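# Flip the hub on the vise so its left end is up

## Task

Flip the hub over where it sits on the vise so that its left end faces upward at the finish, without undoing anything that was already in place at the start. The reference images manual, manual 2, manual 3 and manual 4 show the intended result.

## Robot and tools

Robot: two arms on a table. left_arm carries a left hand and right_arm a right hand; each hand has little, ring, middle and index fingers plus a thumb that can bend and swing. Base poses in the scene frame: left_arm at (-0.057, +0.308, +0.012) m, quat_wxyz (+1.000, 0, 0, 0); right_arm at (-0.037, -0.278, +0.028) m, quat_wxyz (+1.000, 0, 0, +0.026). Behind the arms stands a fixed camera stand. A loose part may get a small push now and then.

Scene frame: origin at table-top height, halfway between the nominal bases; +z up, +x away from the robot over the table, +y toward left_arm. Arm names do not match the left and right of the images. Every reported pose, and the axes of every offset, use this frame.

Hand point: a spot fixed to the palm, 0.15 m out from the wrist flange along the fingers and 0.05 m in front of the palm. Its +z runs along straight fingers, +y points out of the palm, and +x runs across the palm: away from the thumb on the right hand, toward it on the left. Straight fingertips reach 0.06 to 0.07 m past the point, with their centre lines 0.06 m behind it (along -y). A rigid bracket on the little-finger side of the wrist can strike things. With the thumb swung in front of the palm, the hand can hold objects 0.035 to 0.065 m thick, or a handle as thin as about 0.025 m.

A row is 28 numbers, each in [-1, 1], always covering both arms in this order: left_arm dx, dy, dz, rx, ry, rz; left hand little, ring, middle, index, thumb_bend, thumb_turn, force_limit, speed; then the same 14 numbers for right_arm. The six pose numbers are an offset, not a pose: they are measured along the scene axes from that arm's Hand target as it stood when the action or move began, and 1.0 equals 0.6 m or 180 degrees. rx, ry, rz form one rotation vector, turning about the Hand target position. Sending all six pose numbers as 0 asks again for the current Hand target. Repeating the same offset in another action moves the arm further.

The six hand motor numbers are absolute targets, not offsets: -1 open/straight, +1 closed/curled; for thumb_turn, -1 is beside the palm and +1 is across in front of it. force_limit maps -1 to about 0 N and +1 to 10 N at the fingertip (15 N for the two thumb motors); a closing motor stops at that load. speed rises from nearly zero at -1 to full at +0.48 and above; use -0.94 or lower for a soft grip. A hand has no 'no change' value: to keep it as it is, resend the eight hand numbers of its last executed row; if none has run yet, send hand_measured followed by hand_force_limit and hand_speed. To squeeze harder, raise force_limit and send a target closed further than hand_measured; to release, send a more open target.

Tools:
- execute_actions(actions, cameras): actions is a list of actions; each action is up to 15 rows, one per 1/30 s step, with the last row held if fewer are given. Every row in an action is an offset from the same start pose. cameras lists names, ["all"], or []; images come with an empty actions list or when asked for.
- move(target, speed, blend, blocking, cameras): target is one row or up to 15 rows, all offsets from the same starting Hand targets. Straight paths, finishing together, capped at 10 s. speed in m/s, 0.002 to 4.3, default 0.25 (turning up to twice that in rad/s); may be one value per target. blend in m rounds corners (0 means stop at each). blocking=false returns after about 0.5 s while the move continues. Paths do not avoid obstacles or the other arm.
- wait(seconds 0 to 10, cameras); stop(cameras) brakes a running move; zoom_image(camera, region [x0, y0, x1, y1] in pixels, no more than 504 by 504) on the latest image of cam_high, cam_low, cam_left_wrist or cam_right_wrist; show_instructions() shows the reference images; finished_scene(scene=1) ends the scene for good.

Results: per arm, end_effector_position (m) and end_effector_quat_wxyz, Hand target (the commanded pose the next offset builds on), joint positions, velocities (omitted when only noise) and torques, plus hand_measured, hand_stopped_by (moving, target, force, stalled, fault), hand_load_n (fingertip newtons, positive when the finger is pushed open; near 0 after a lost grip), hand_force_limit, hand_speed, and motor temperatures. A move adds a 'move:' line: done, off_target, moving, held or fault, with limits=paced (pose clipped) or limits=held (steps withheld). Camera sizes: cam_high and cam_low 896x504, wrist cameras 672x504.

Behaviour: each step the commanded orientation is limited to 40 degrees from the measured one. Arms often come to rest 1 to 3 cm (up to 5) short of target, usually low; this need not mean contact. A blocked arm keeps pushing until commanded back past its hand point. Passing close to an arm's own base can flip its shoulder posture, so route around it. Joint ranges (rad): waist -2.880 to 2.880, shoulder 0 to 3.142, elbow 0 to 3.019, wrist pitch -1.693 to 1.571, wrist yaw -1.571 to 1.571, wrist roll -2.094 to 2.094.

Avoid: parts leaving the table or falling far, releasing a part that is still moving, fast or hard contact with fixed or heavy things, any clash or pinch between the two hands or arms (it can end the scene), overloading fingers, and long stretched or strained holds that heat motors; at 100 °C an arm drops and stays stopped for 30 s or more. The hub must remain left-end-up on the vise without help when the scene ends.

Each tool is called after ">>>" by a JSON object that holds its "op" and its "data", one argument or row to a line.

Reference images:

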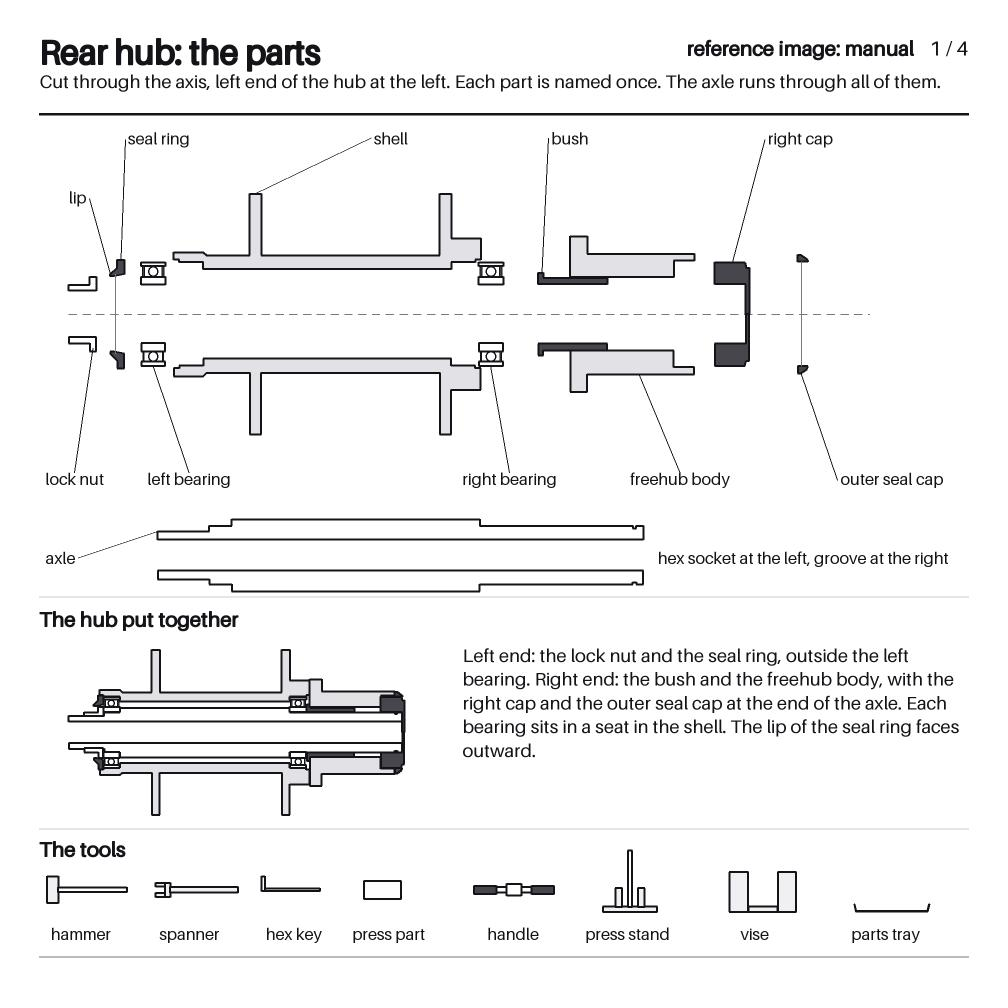

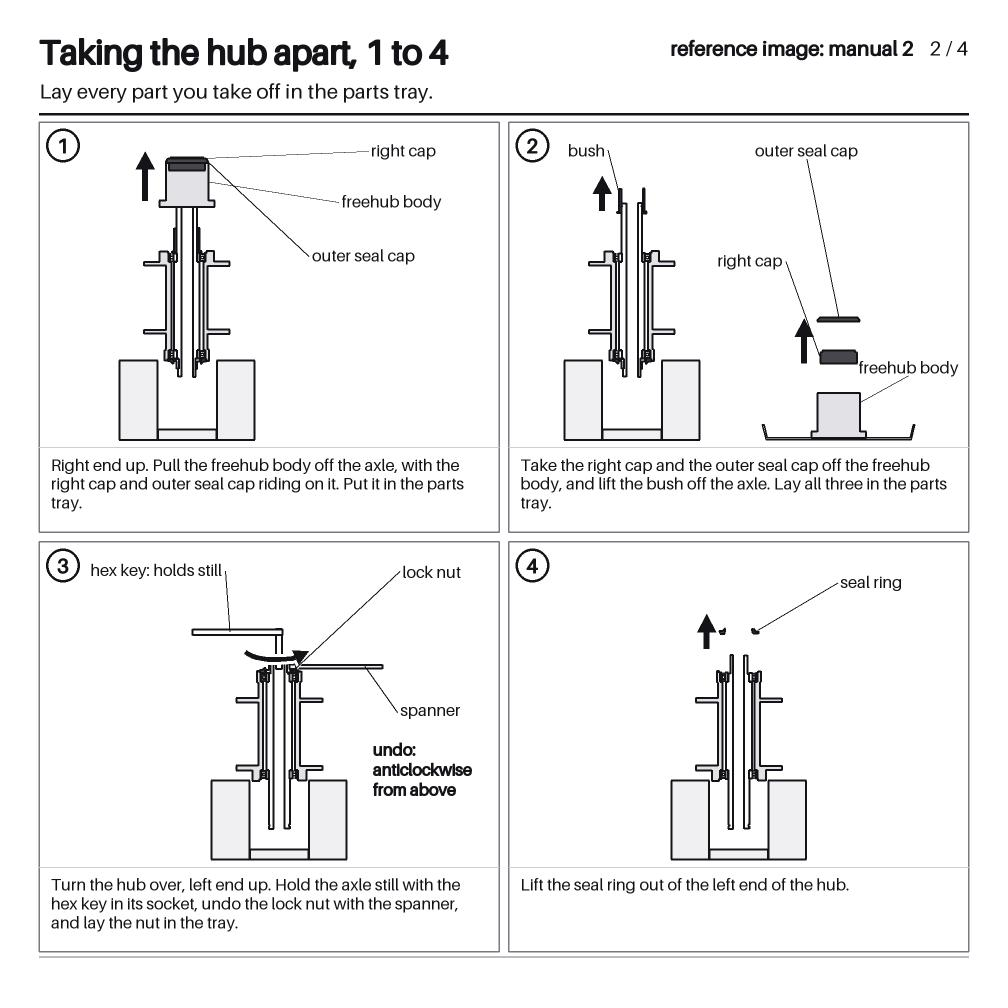

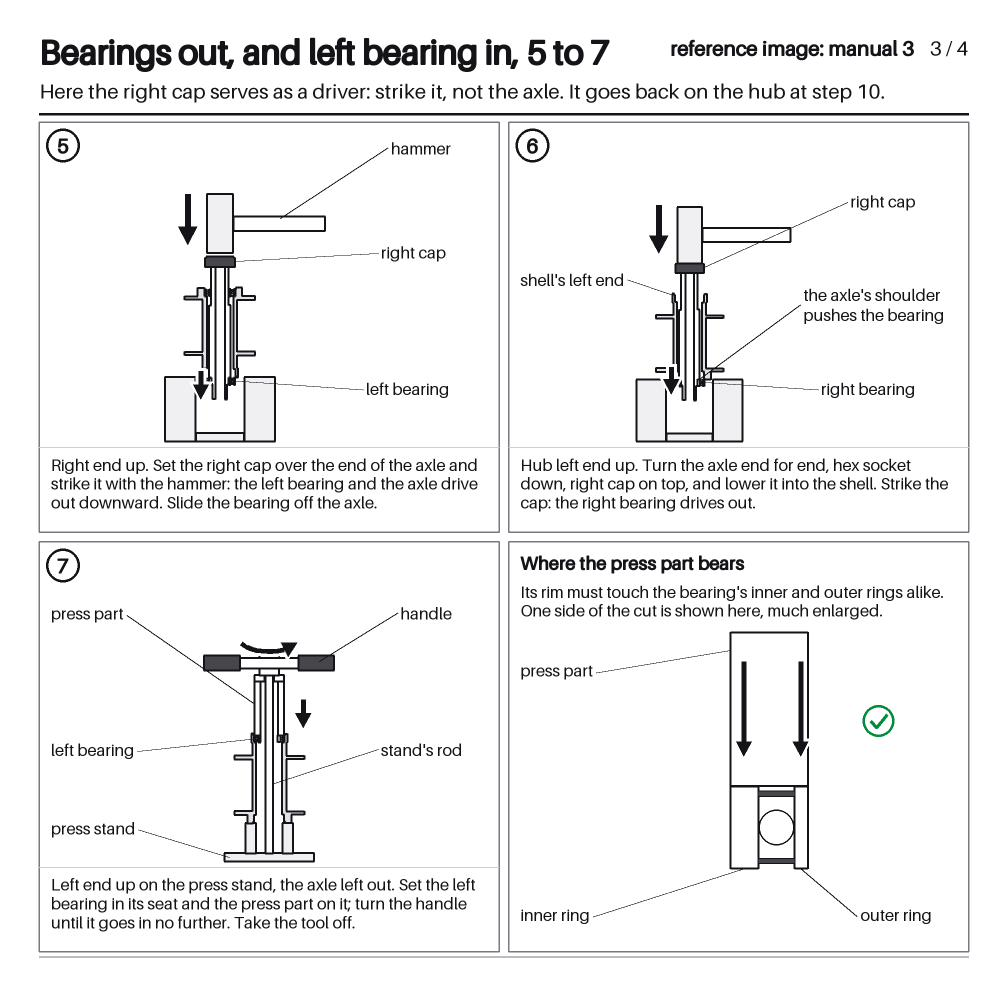

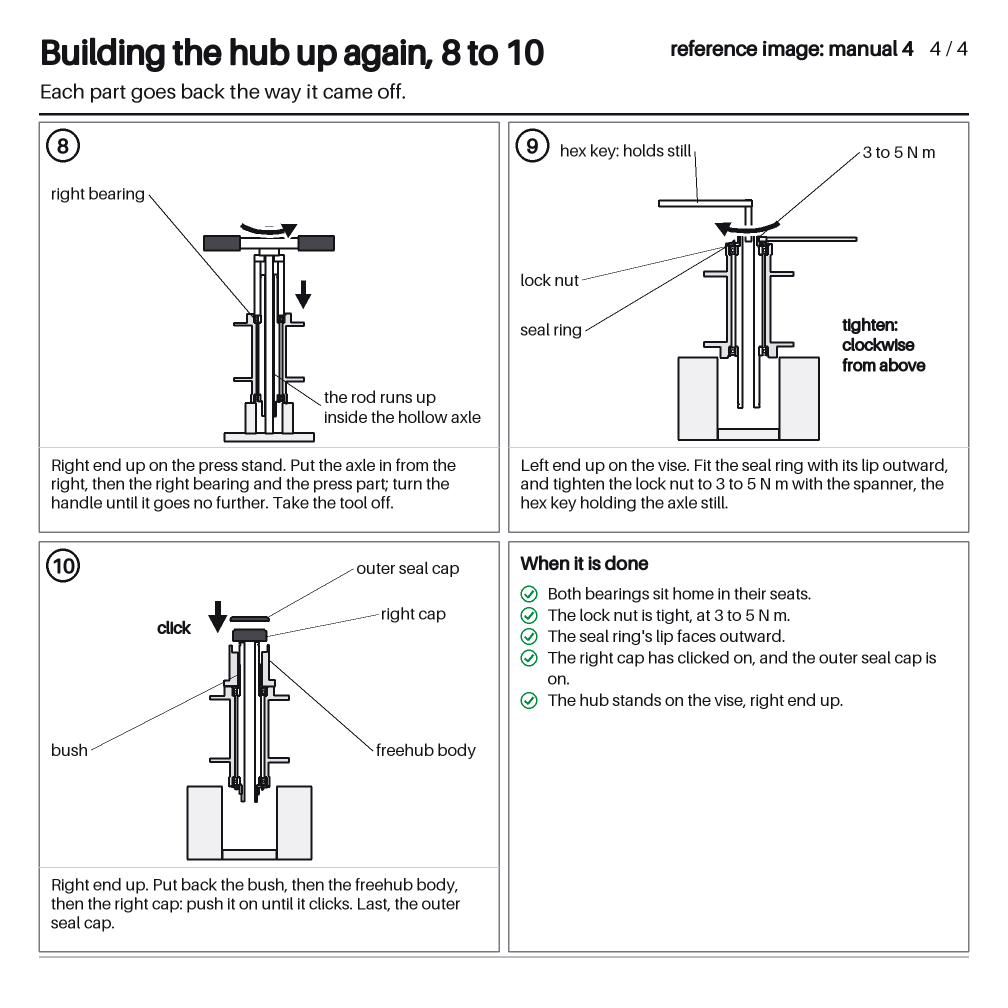

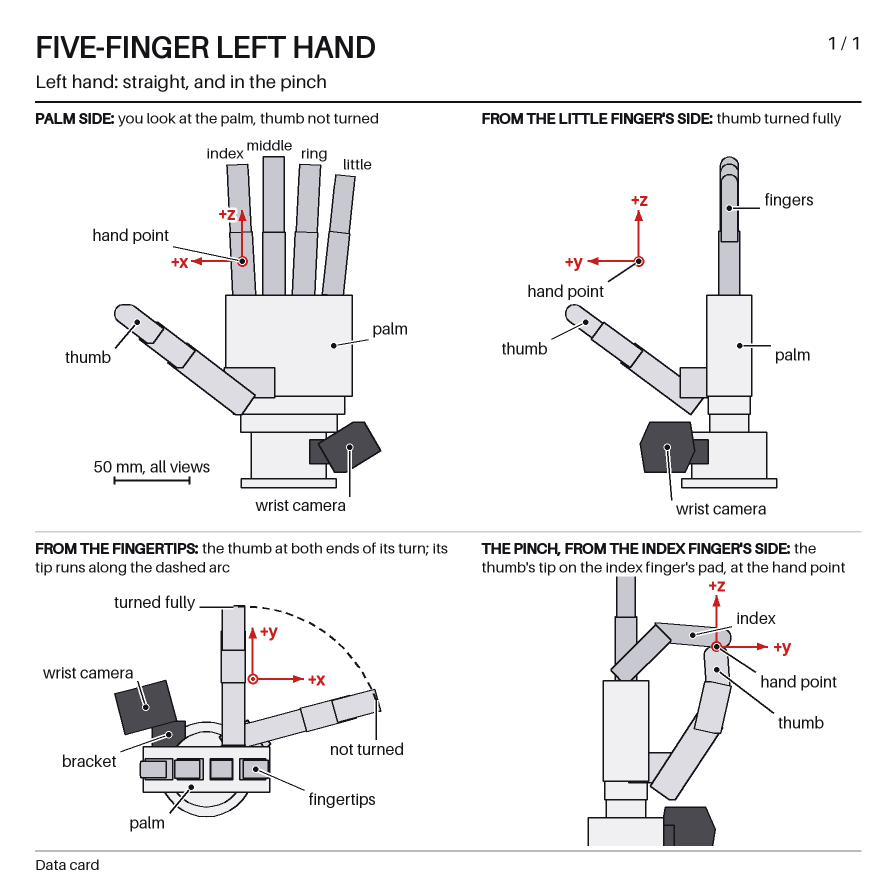

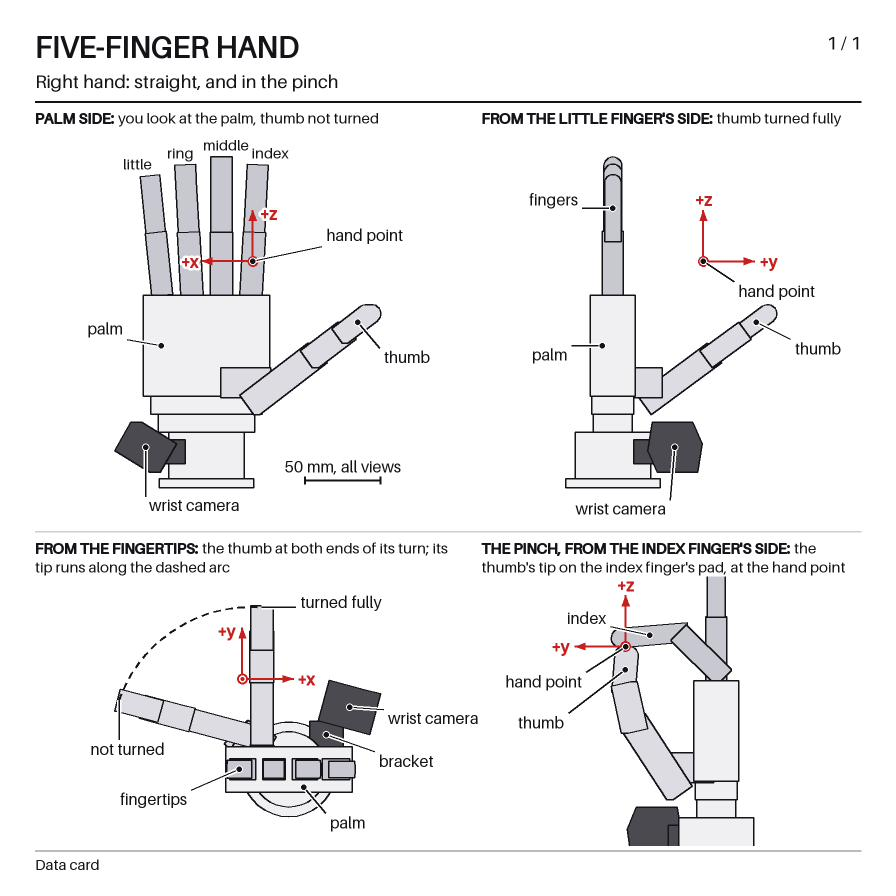

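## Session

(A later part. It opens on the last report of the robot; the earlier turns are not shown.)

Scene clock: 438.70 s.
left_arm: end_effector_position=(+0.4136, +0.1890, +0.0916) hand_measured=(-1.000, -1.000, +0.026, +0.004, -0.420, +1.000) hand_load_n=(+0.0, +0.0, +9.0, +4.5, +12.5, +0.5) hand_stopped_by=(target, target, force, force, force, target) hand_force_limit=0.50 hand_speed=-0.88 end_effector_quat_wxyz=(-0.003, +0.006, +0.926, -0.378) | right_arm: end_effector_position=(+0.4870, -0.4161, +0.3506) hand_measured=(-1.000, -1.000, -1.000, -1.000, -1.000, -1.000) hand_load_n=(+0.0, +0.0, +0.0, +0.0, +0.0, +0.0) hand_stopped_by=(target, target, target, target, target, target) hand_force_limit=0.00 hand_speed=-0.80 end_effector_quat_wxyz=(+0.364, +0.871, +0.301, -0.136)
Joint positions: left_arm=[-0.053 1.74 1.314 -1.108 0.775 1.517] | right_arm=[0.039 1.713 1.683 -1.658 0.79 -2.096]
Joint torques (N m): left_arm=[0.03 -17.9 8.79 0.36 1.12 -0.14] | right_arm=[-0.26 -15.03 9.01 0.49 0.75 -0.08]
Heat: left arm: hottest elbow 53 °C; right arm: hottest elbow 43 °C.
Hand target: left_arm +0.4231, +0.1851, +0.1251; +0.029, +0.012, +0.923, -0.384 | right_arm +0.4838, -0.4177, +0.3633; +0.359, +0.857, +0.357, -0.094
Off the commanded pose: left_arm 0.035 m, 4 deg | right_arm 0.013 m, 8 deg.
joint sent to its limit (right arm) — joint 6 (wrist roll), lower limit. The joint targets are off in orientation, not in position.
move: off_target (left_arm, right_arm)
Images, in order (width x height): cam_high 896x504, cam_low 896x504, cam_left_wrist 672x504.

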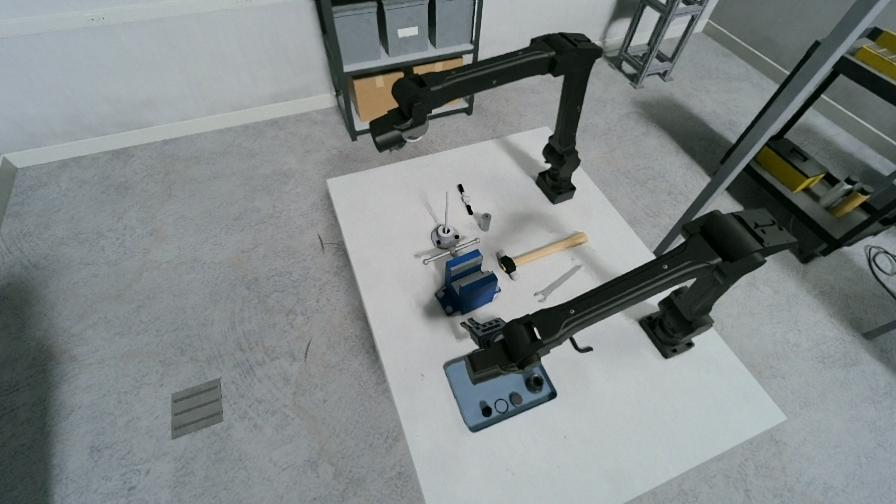

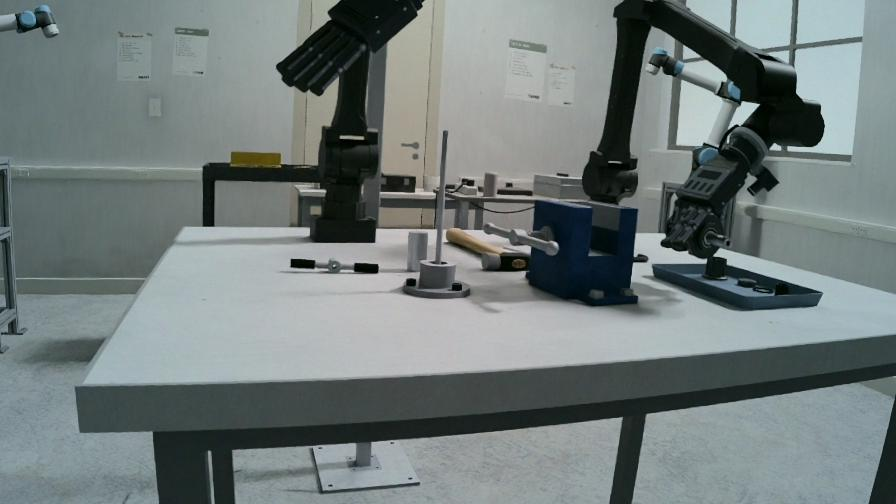

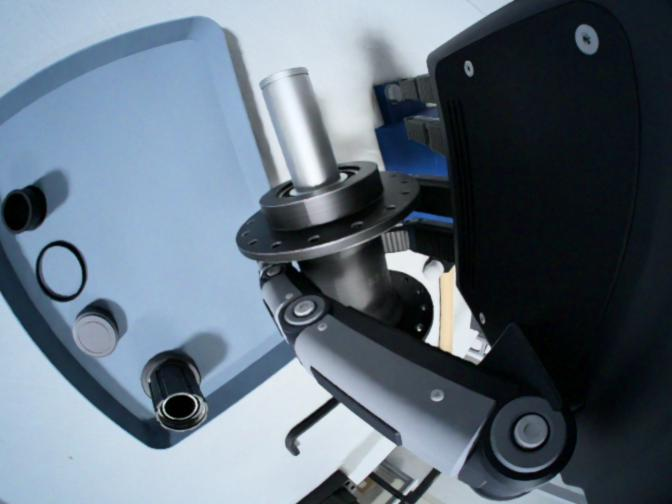

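>>> {"op": "move", "data": {
  "target": [0.0,0.0,-0.04,0,0,0,-1,-1,0.85,0.85,0.85,1,0.5,-0.88,0,0,0,0,0,0,-1,-1,-1,-1,-1,-1,0,-0.8],
  "cameras": ["cam_low"],
  "speed": 0.08
}}

>>> {"op": "zoom_image", "data": {
  "camera": "cam_low",
  "region": [640, 180, 760, 310]
}}

Scene clock: 467.23 s.
left_arm: end_effector_position=(+0.4137, +0.1890, +0.0791) hand_measured=(-1.000, -1.000, +0.026, +0.004, -0.420, +1.000) hand_load_n=(+0.5, +0.0, +9.0, +4.5, +13.0, +0.5) hand_stopped_by=(target, target, force, force, force, target) hand_force_limit=0.50 hand_speed=-0.88 end_effector_quat_wxyz=(+0.008, +0.010, +0.926, -0.378) | right_arm: end_effector_position=(+0.4870, -0.4161, +0.3506) hand_measured=(-1.000, -1.000, -1.000, -1.000, -1.000, -1.000) hand_load_n=(+0.0, +0.0, +0.5, +0.0, +0.0, +0.0) hand_stopped_by=(target, target, target, target, target, target) hand_force_limit=0.00 hand_speed=-0.80 end_effector_quat_wxyz=(+0.364, +0.871, +0.301, -0.136)
Joint positions: left_arm=[-0.053 1.74 1.279 -1.05 0.774 1.516] | right_arm=[0.039 1.713 1.683 -1.658 0.79 -2.096]
Joint torques (N m): left_arm=[-0.26 -15.79 8.46 0.2 1.16 -0.08] | right_arm=[0.85 -14.86 9.07 0.46 0.73 -0.1]
Heat: left arm: hottest elbow 52 °C; right arm: hottest elbow 43 °C.
Hand target: left_arm +0.4232, +0.1851, +0.1012; +0.029, +0.012, +0.923, -0.384 | right_arm +0.4838, -0.4177, +0.3633; +0.359, +0.857, +0.357, -0.094
Off the commanded pose: left_arm 0.024 m, 3 deg | right_arm 0.013 m, 8 deg.
joint sent to its limit (right arm) — joint 6 (wrist roll), lower limit. The joint targets are off in orientation, not in position.
move: off_target (left_arm, right_arm)
Images, in order (width x height): cam_low 896x504.

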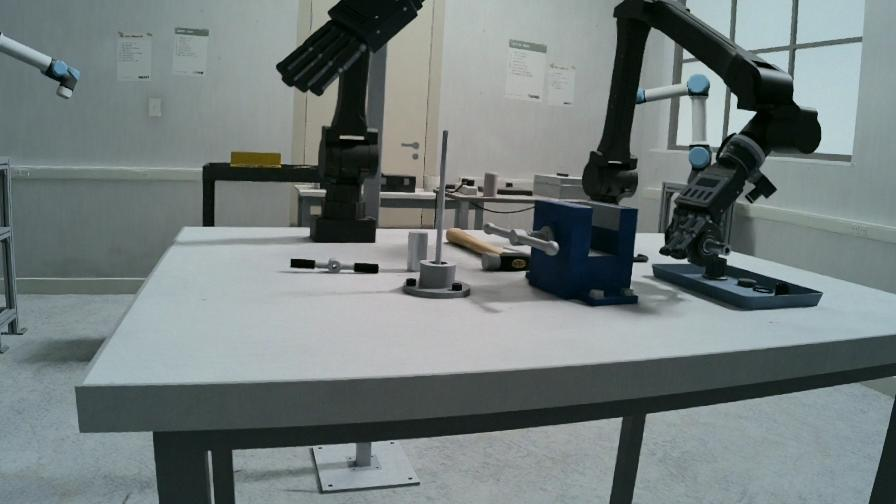

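Scaled by 3.877 from the camera's 896x504 image, which has a finer 1280x720 frame.

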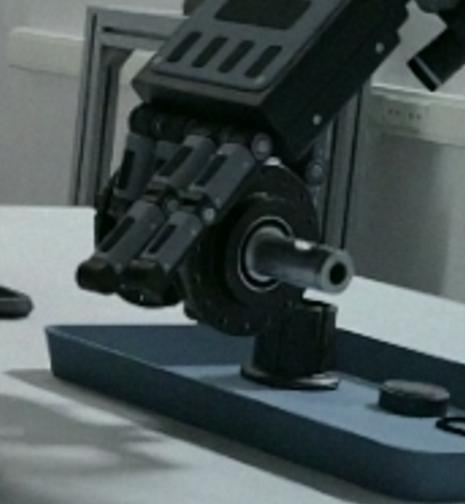

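>>> {"op": "move", "data": {
  "target": [0.0,0.027,-0.02,0,0,0,-1,-1,0.85,0.85,0.85,1,0.5,-0.88,0,0,0,0,0,0,-1,-1,-1,-1,-1,-1,0,-0.8],
  "cameras": ["cam_low","cam_left_wrist"],
  "speed": 0.08
}}

>>> {"op": "zoom_image", "data": {
  "camera": "cam_low",
  "region": [640, 180, 760, 310]
}}

Scene clock: 481.00 s.
left_arm: end_effector_position=(+0.4130, +0.2006, +0.0751) hand_measured=(-1.000, -1.000, +0.026, +0.004, -0.420, +1.000) hand_load_n=(+0.0, +0.0, +9.0, +4.5, +13.0, +0.5) hand_stopped_by=(target, target, force, force, force, target) hand_force_limit=0.50 hand_speed=-0.88 end_effector_quat_wxyz=(+0.011, +0.007, +0.926, -0.378) | right_arm: end_effector_position=(+0.4870, -0.4161, +0.3506) hand_measured=(-1.000, -1.000, -1.000, -1.000, -1.000, -1.000) hand_load_n=(+0.0, +0.0, +0.0, +0.0, +0.0, +0.0) hand_stopped_by=(target, target, target, target, target, target) hand_force_limit=0.00 hand_speed=-0.80 end_effector_quat_wxyz=(+0.364, +0.871, +0.301, -0.136)
Joint positions: left_arm=[-0.029 1.74 1.268 -1.05 0.774 1.538] | right_arm=[0.039 1.713 1.683 -1.658 0.79 -2.096]
Joint torques (N m): left_arm=[0.38 -14.27 8.49 0.13 1.21 0.07] | right_arm=[0.15 -14.62 8.98 0.43 0.74 -0.08]
Heat: left arm: hottest elbow 51 °C; right arm: hottest elbow 43 °C.
Hand target: left_arm +0.4231, +0.2013, +0.0892; +0.029, +0.012, +0.923, -0.384 | right_arm +0.4838, -0.4177, +0.3633; +0.359, +0.857, +0.357, -0.094
Off the commanded pose: left_arm 0.017 m, 2 deg | right_arm 0.013 m, 8 deg.
joint sent to its limit (right arm) — joint 6 (wrist roll), lower limit. The joint targets are off in orientation, not in position.
move: off_target (left_arm, right_arm)
Images, in order (width x height): cam_low 896x504, cam_left_wrist 672x504.

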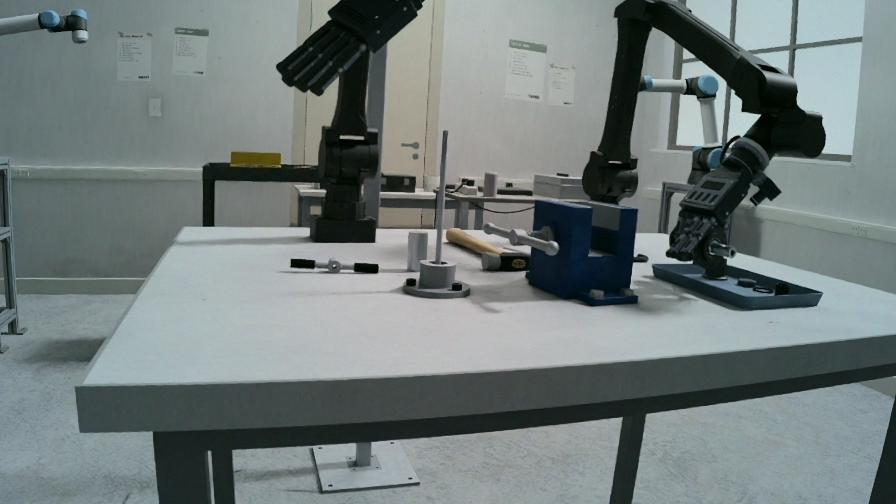

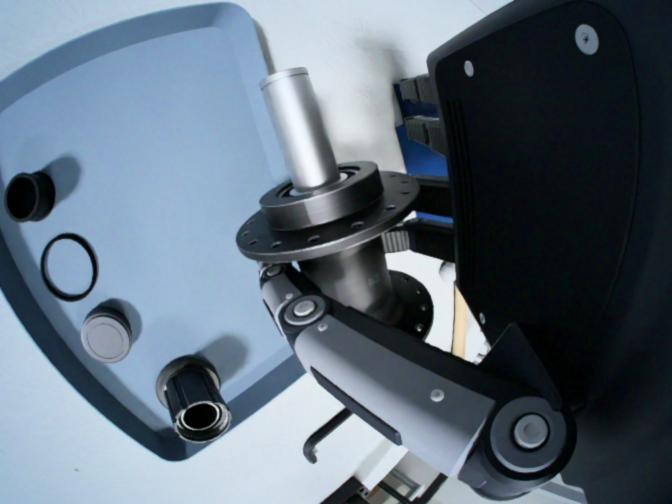

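Scaled by 3.877 from the camera's 896x504 image, which has a finer 1280x720 frame.

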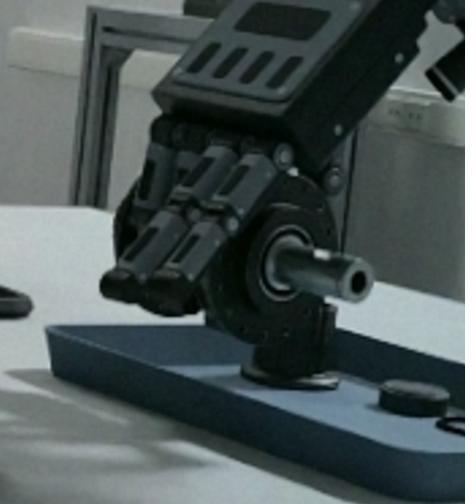

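>>> {"op": "move", "data": {
  "target": [0.0,0.0,-0.03,0,0,0,-1,-1,0.85,0.85,0.85,1,0.5,-0.88,0,0,0,0,0,0,-1,-1,-1,-1,-1,-1,0,-0.8],
  "cameras": ["cam_low","cam_left_wrist"],
  "speed": 0.08
}}

>>> {"op": "zoom_image", "data": {
  "camera": "cam_low",
  "region": [640, 180, 760, 310]
}}

Scene clock: 487.03 s.
left_arm: end_effector_position=(+0.4111, +0.2005, +0.0559) hand_measured=(-1.000, -1.000, +0.026, +0.004, -0.420, +1.000) hand_load_n=(+0.0, +0.0, +9.0, +4.5, +12.5, +0.5) hand_stopped_by=(target, target, force, force, force, target) hand_force_limit=0.50 hand_speed=-0.88 end_effector_quat_wxyz=(+0.008, +0.007, +0.926, -0.378) | right_arm: end_effector_position=(+0.4870, -0.4161, +0.3506) hand_measured=(-1.000, -1.000, -1.000, -1.000, -1.000, -1.000) hand_load_n=(+0.0, +0.0, +0.0, +0.0, -0.5, +0.0) hand_stopped_by=(target, target, target, target, target, target) hand_force_limit=0.00 hand_speed=-0.80 end_effector_quat_wxyz=(+0.364, +0.871, +0.301, -0.136)
Joint positions: left_arm=[-0.03 1.764 1.244 -1.009 0.774 1.539] | right_arm=[0.039 1.713 1.683 -1.658 0.79 -2.096]
Joint torques (N m): left_arm=[0.09 -15.15 8.34 0.18 1.24 0.11] | right_arm=[0.26 -14.74 8.98 0.54 0.7 -0.11]
Heat: left arm: hottest elbow 51 °C; right arm: hottest elbow 43 °C.
Hand target: left_arm +0.4231, +0.2011, +0.0711; +0.029, +0.012, +0.923, -0.384 | right_arm +0.4838, -0.4177, +0.3633; +0.359, +0.857, +0.357, -0.094
Off the commanded pose: left_arm 0.019 m, 3 deg | right_arm 0.013 m, 8 deg.
joint sent to its limit (right arm) — joint 6 (wrist roll), lower limit. The joint targets are off in orientation, not in position.
move: off_target (left_arm, right_arm)
Images, in order (width x height): cam_low 896x504, cam_left_wrist 672x504.

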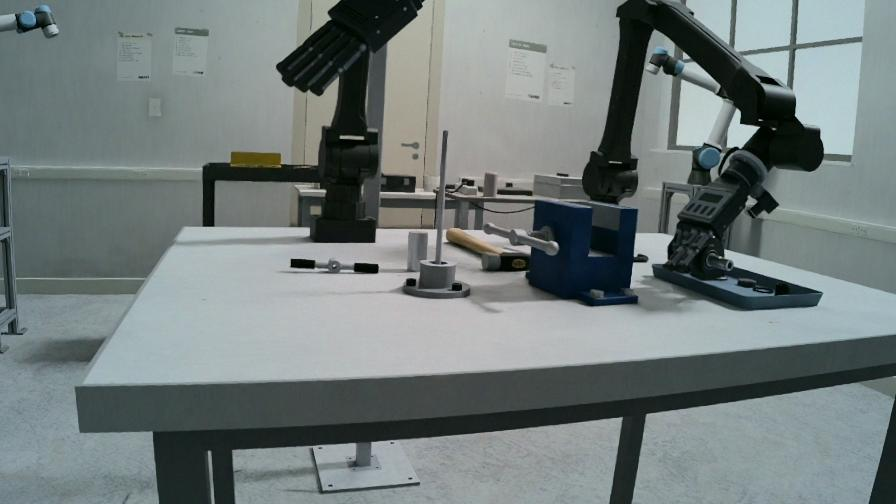

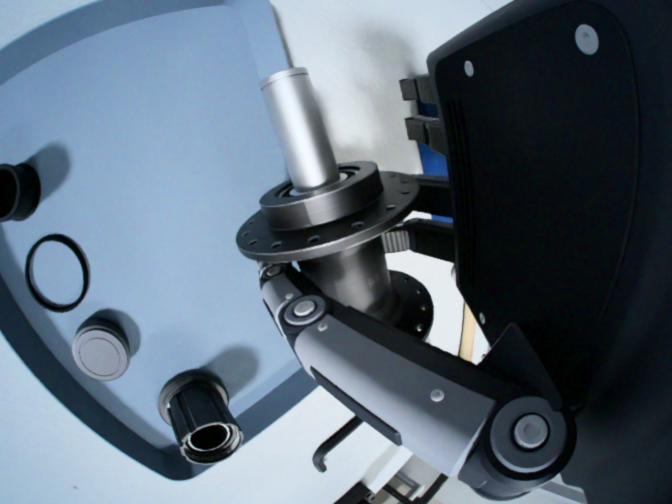

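Scaled by 3.877 from the camera's 896x504 image, which has a finer 1280x720 frame.

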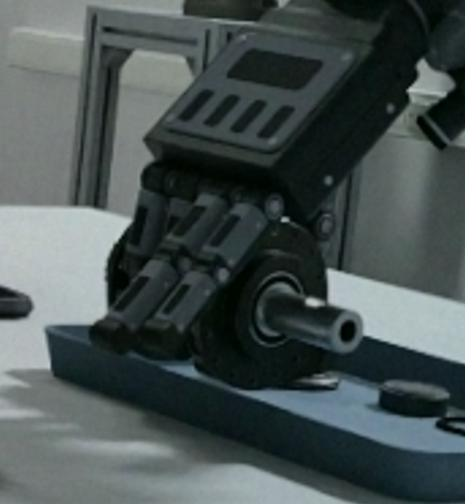

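>>> {"op": "move", "data": {
  "target": [
    [0.035,0.008,0.0,0,0,0,-1,-1,0.85,0.85,0.85,1,0.5,-0.88,0,0,0,0,0,0,-1,-1,-1,-1,-1,-1,0,-0.8],
    [0.035,0.008,-0.02,0,0,0,-1,-1,0.85,0.85,0.85,1,0.5,-0.88,0,0,0,0,0,0,-1,-1,-1,-1,-1,-1,0,-0.8]
  ],
  "cameras": ["cam_low","cam_left_wrist"],
  "speed": 0.08
}}

>>> {"op": "zoom_image", "data": {
  "camera": "cam_low",
  "region": [640, 180, 760, 310]
}}

Scene clock: 505.50 s.
left_arm: end_effector_position=(+0.4153, +0.2074, +0.0410) hand_measured=(-1.000, -1.000, +0.026, +0.006, -0.420, +1.000) hand_load_n=(+0.0, +0.0, +8.5, +1.5, +12.5, -1.0) hand_stopped_by=(target, target, force, force, force, target) hand_force_limit=0.50 hand_speed=-0.88 end_effector_quat_wxyz=(-0.003, +0.000, +0.926, -0.378) | right_arm: end_effector_position=(+0.4870, -0.4161, +0.3506) hand_measured=(-1.000, -1.000, -1.000, -1.000, -1.000, -1.000) hand_load_n=(+0.0, +0.0, +0.0, +0.0, +0.0, +0.0) hand_stopped_by=(target, target, target, target, target, target) hand_force_limit=0.00 hand_speed=-0.80 end_effector_quat_wxyz=(+0.364, +0.871, +0.301, -0.136)
Joint positions: left_arm=[-0.015 1.809 1.263 -1.018 0.775 1.553] | right_arm=[0.039 1.713 1.683 -1.658 0.79 -2.096]
Joint torques (N m): left_arm=[-0.15 -14.04 10.82 0.23 1.23 0.08] | right_arm=[-0.26 -14.74 8.91 0.53 0.75 -0.11]
Motor temperatures (°C): left_arm=[31 43 49 33 39 30] | right_arm=[32 42 44 30 37 32]
Heat: left arm: hottest elbow 49 °C; right arm: hottest elbow 44 °C.
Hand target: left_arm +0.4441, +0.2060, +0.0592; +0.029, +0.012, +0.923, -0.384 | right_arm +0.4838, -0.4177, +0.3633; +0.359, +0.857, +0.357, -0.094
Off the commanded pose: left_arm 0.034 m, 4 deg | right_arm 0.013 m, 8 deg.
joint sent to its limit (right arm) — joint 6 (wrist roll), lower limit. The joint targets are off in orientation, not in position.
move: off_target (left_arm, right_arm)
Images, in order (width x height): cam_low 896x504, cam_left_wrist 672x504.

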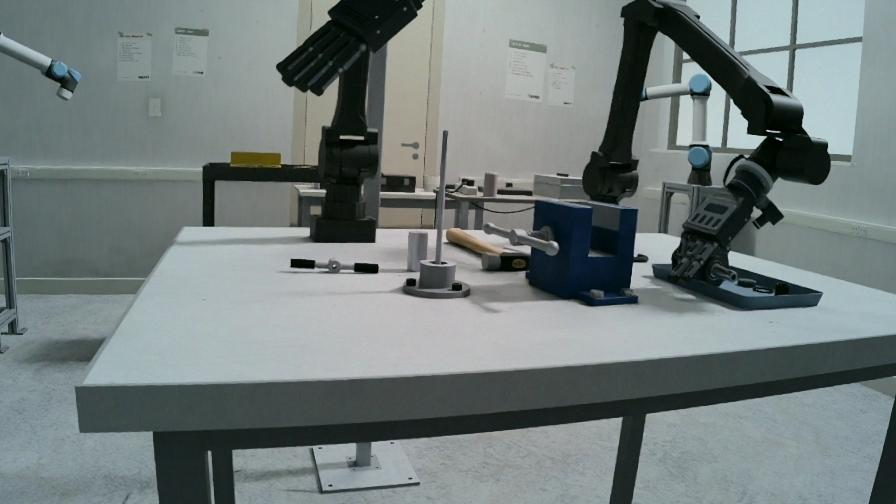

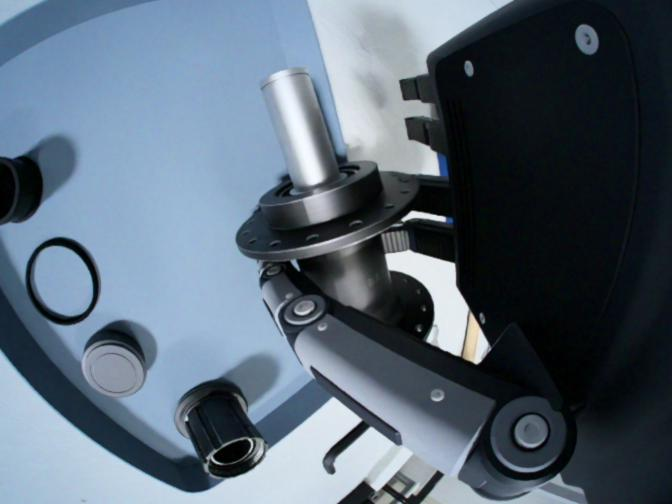

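Scaled by 3.877 from the camera's 896x504 image, which has a finer 1280x720 frame.

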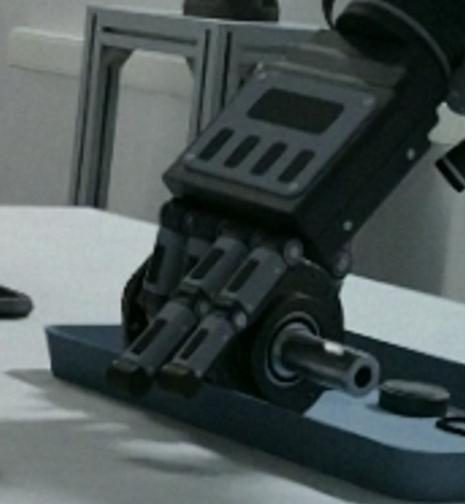

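>>> {"op": "move", "data": {
  "target": [-0.03,0.0,-0.015,0,0,0,-1,-1,0.85,0.85,0.85,1,0.5,-0.88,0,0,0,0,0,0,-1,-1,-1,-1,-1,-1,0,-0.8],
  "cameras": ["cam_low","cam_left_wrist"],
  "speed": 0.08
}}

>>> {"op": "zoom_image", "data": {
  "camera": "cam_low",
  "region": [640, 180, 760, 310]
}}

Scene clock: 515.73 s.
left_arm: end_effector_position=(+0.4189, +0.2081, +0.0392) hand_measured=(-1.000, -1.000, +0.026, +0.006, -0.420, +1.000) hand_load_n=(+0.0, +0.0, +8.0, +1.0, +12.5, -1.5) hand_stopped_by=(target, target, force, force, force, target) hand_force_limit=0.50 hand_speed=-0.88 end_effector_quat_wxyz=(+0.010, +0.004, +0.925, -0.379) | right_arm: end_effector_position=(+0.4870, -0.4161, +0.3506) hand_measured=(-1.000, -1.000, -1.000, -1.000, -1.000, -1.000) hand_load_n=(-0.5, +0.0, +0.0, +0.0, +0.0, +0.0) hand_stopped_by=(target, target, target, target, target, target) hand_force_limit=0.00 hand_speed=-0.80 end_effector_quat_wxyz=(+0.364, +0.871, +0.301, -0.136)
Joint positions: left_arm=[-0.013 1.802 1.248 -0.982 0.778 1.553] | right_arm=[0.039 1.713 1.683 -1.658 0.79 -2.096]
Joint torques (N m): left_arm=[0.21 -15.21 6.8 0.8 1.13 0.08] | right_arm=[0.15 -14.21 8.91 0.59 0.7 -0.11]
Heat: left arm: hottest elbow 51 °C; right arm: hottest elbow 44 °C.
Hand target: left_arm +0.4261, +0.2060, +0.0502; +0.029, +0.012, +0.923, -0.384 | right_arm +0.4838, -0.4177, +0.3633; +0.359, +0.857, +0.357, -0.094
Off the commanded pose: left_arm 0.013 m, 2 deg | right_arm 0.013 m, 8 deg.
joint sent to its limit (right arm) — joint 6 (wrist roll), lower limit. The joint targets are off in orientation, not in position.
move: off_target (left_arm, right_arm)
Images, in order (width x height): cam_low 896x504, cam_left_wrist 672x504.

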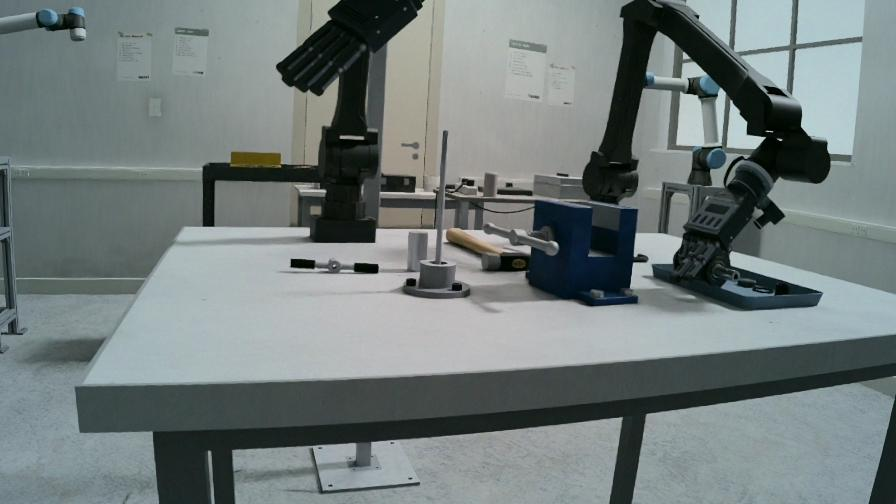

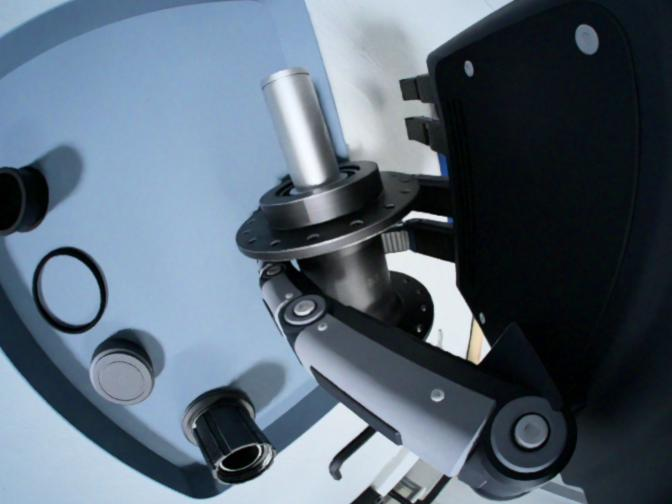

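Scaled by 3.877 from the camera's 896x504 image, which has a finer 1280x720 frame.

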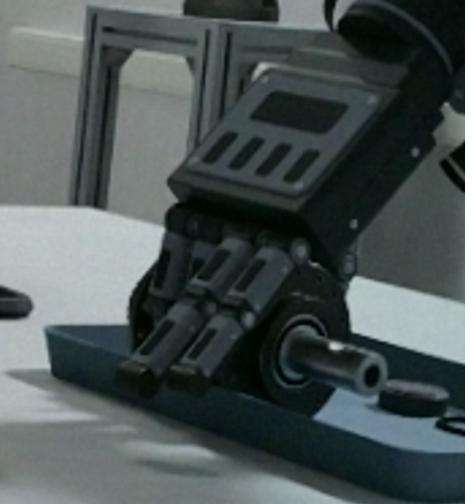

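>>> {"op": "move", "data": {
  "target": [
    [0,0,0,0,0,0,-1,-1,0.85,0.85,-0.75,1,0.5,-0.6,0,0,0,0,0,0,-1,-1,-1,-1,-1,-1,0,-0.8],
    [0,0,0.0,0,0,0,-1,-1,-1,-1,-0.75,1,0.5,-0.6,0,0,0,0,0,0,-1,-1,-1,-1,-1,-1,0,-0.8]
  ],
  "cameras": ["cam_low","cam_left_wrist"],
  "speed": 0.08
}}

>>> {"op": "zoom_image", "data": {
  "camera": "cam_low",
  "region": [640, 180, 760, 310]
}}

Scene clock: 526.27 s.
left_arm: end_effector_position=(+0.4213, +0.2096, +0.0433) hand_measured=(-1.000, -1.000, -1.000, -1.000, -0.750, +1.000) hand_load_n=(+0.0, +0.0, +0.0, +0.0, +0.0, +0.0) hand_stopped_by=(target, target, target, target, target, target) hand_force_limit=0.50 hand_speed=-0.60 end_effector_quat_wxyz=(+0.019, +0.004, +0.923, -0.384) | right_arm: end_effector_position=(+0.4870, -0.4161, +0.3506) hand_measured=(-1.000, -1.000, -1.000, -1.000, -1.000, -1.000) hand_load_n=(+0.0, +0.0, +0.0, +0.0, +0.0, +0.0) hand_stopped_by=(target, target, target, target, target, target) hand_force_limit=0.00 hand_speed=-0.80 end_effector_quat_wxyz=(+0.364, +0.871, +0.301, -0.136)
Joint positions: left_arm=[-0.006 1.793 1.245 -0.973 0.787 1.553] | right_arm=[0.039 1.713 1.683 -1.658 0.79 -2.096]
Joint torques (N m): left_arm=[-0.79 -14.68 7.2 0.54 0.74 0.07] | right_arm=[-0.03 -14.39 9.06 0.51 0.72 -0.09]
Heat: left arm: hottest elbow 49 °C; right arm: hottest elbow 44 °C.
Hand target: left_arm +0.4261, +0.2060, +0.0502; +0.029, +0.012, +0.923, -0.384 | right_arm +0.4838, -0.4177, +0.3633; +0.359, +0.857, +0.357, -0.094
Off the commanded pose: left_arm 0.009 m, 1 deg | right_arm 0.013 m, 8 deg.
joint sent to its limit (right arm) — joint 6 (wrist roll), lower limit. The joint targets are off in orientation, not in position.
move: off_target (right_arm); target 2's new numbers were sent with left_arm's hand 0.013 m and 2 deg from that target
Images, in order (width x height): cam_low 896x504, cam_left_wrist 672x504.

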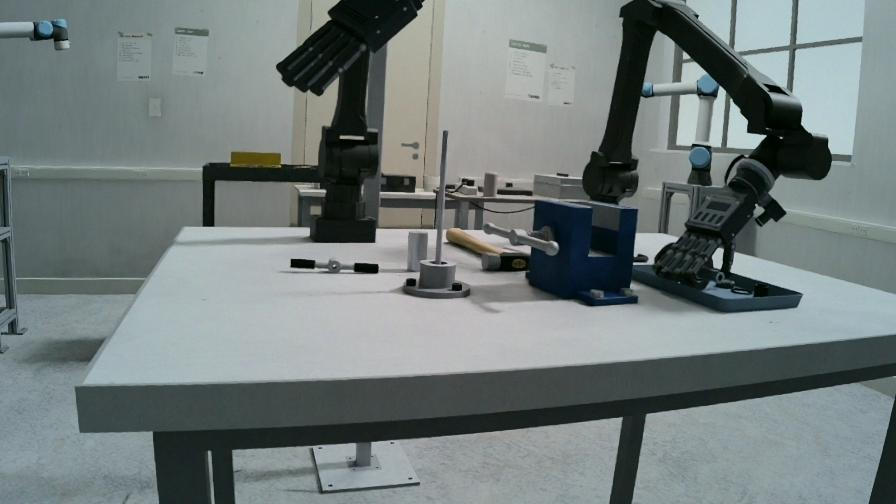

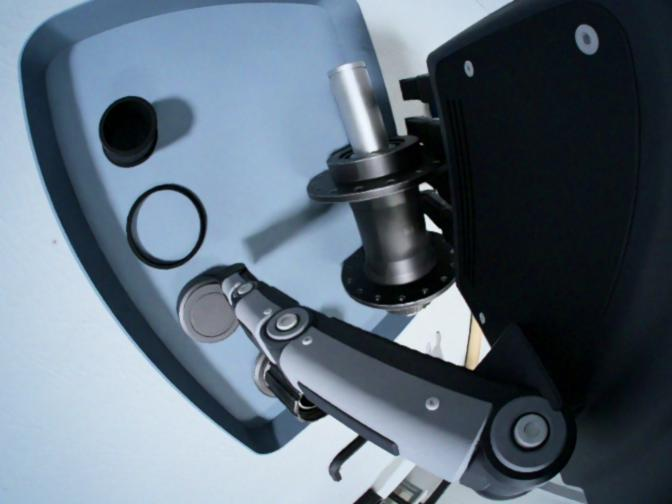

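Scaled by 3.877 from the camera's 896x504 image, which has a finer 1280x720 frame.

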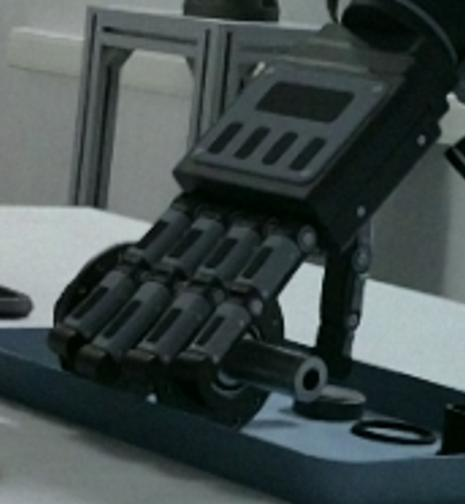

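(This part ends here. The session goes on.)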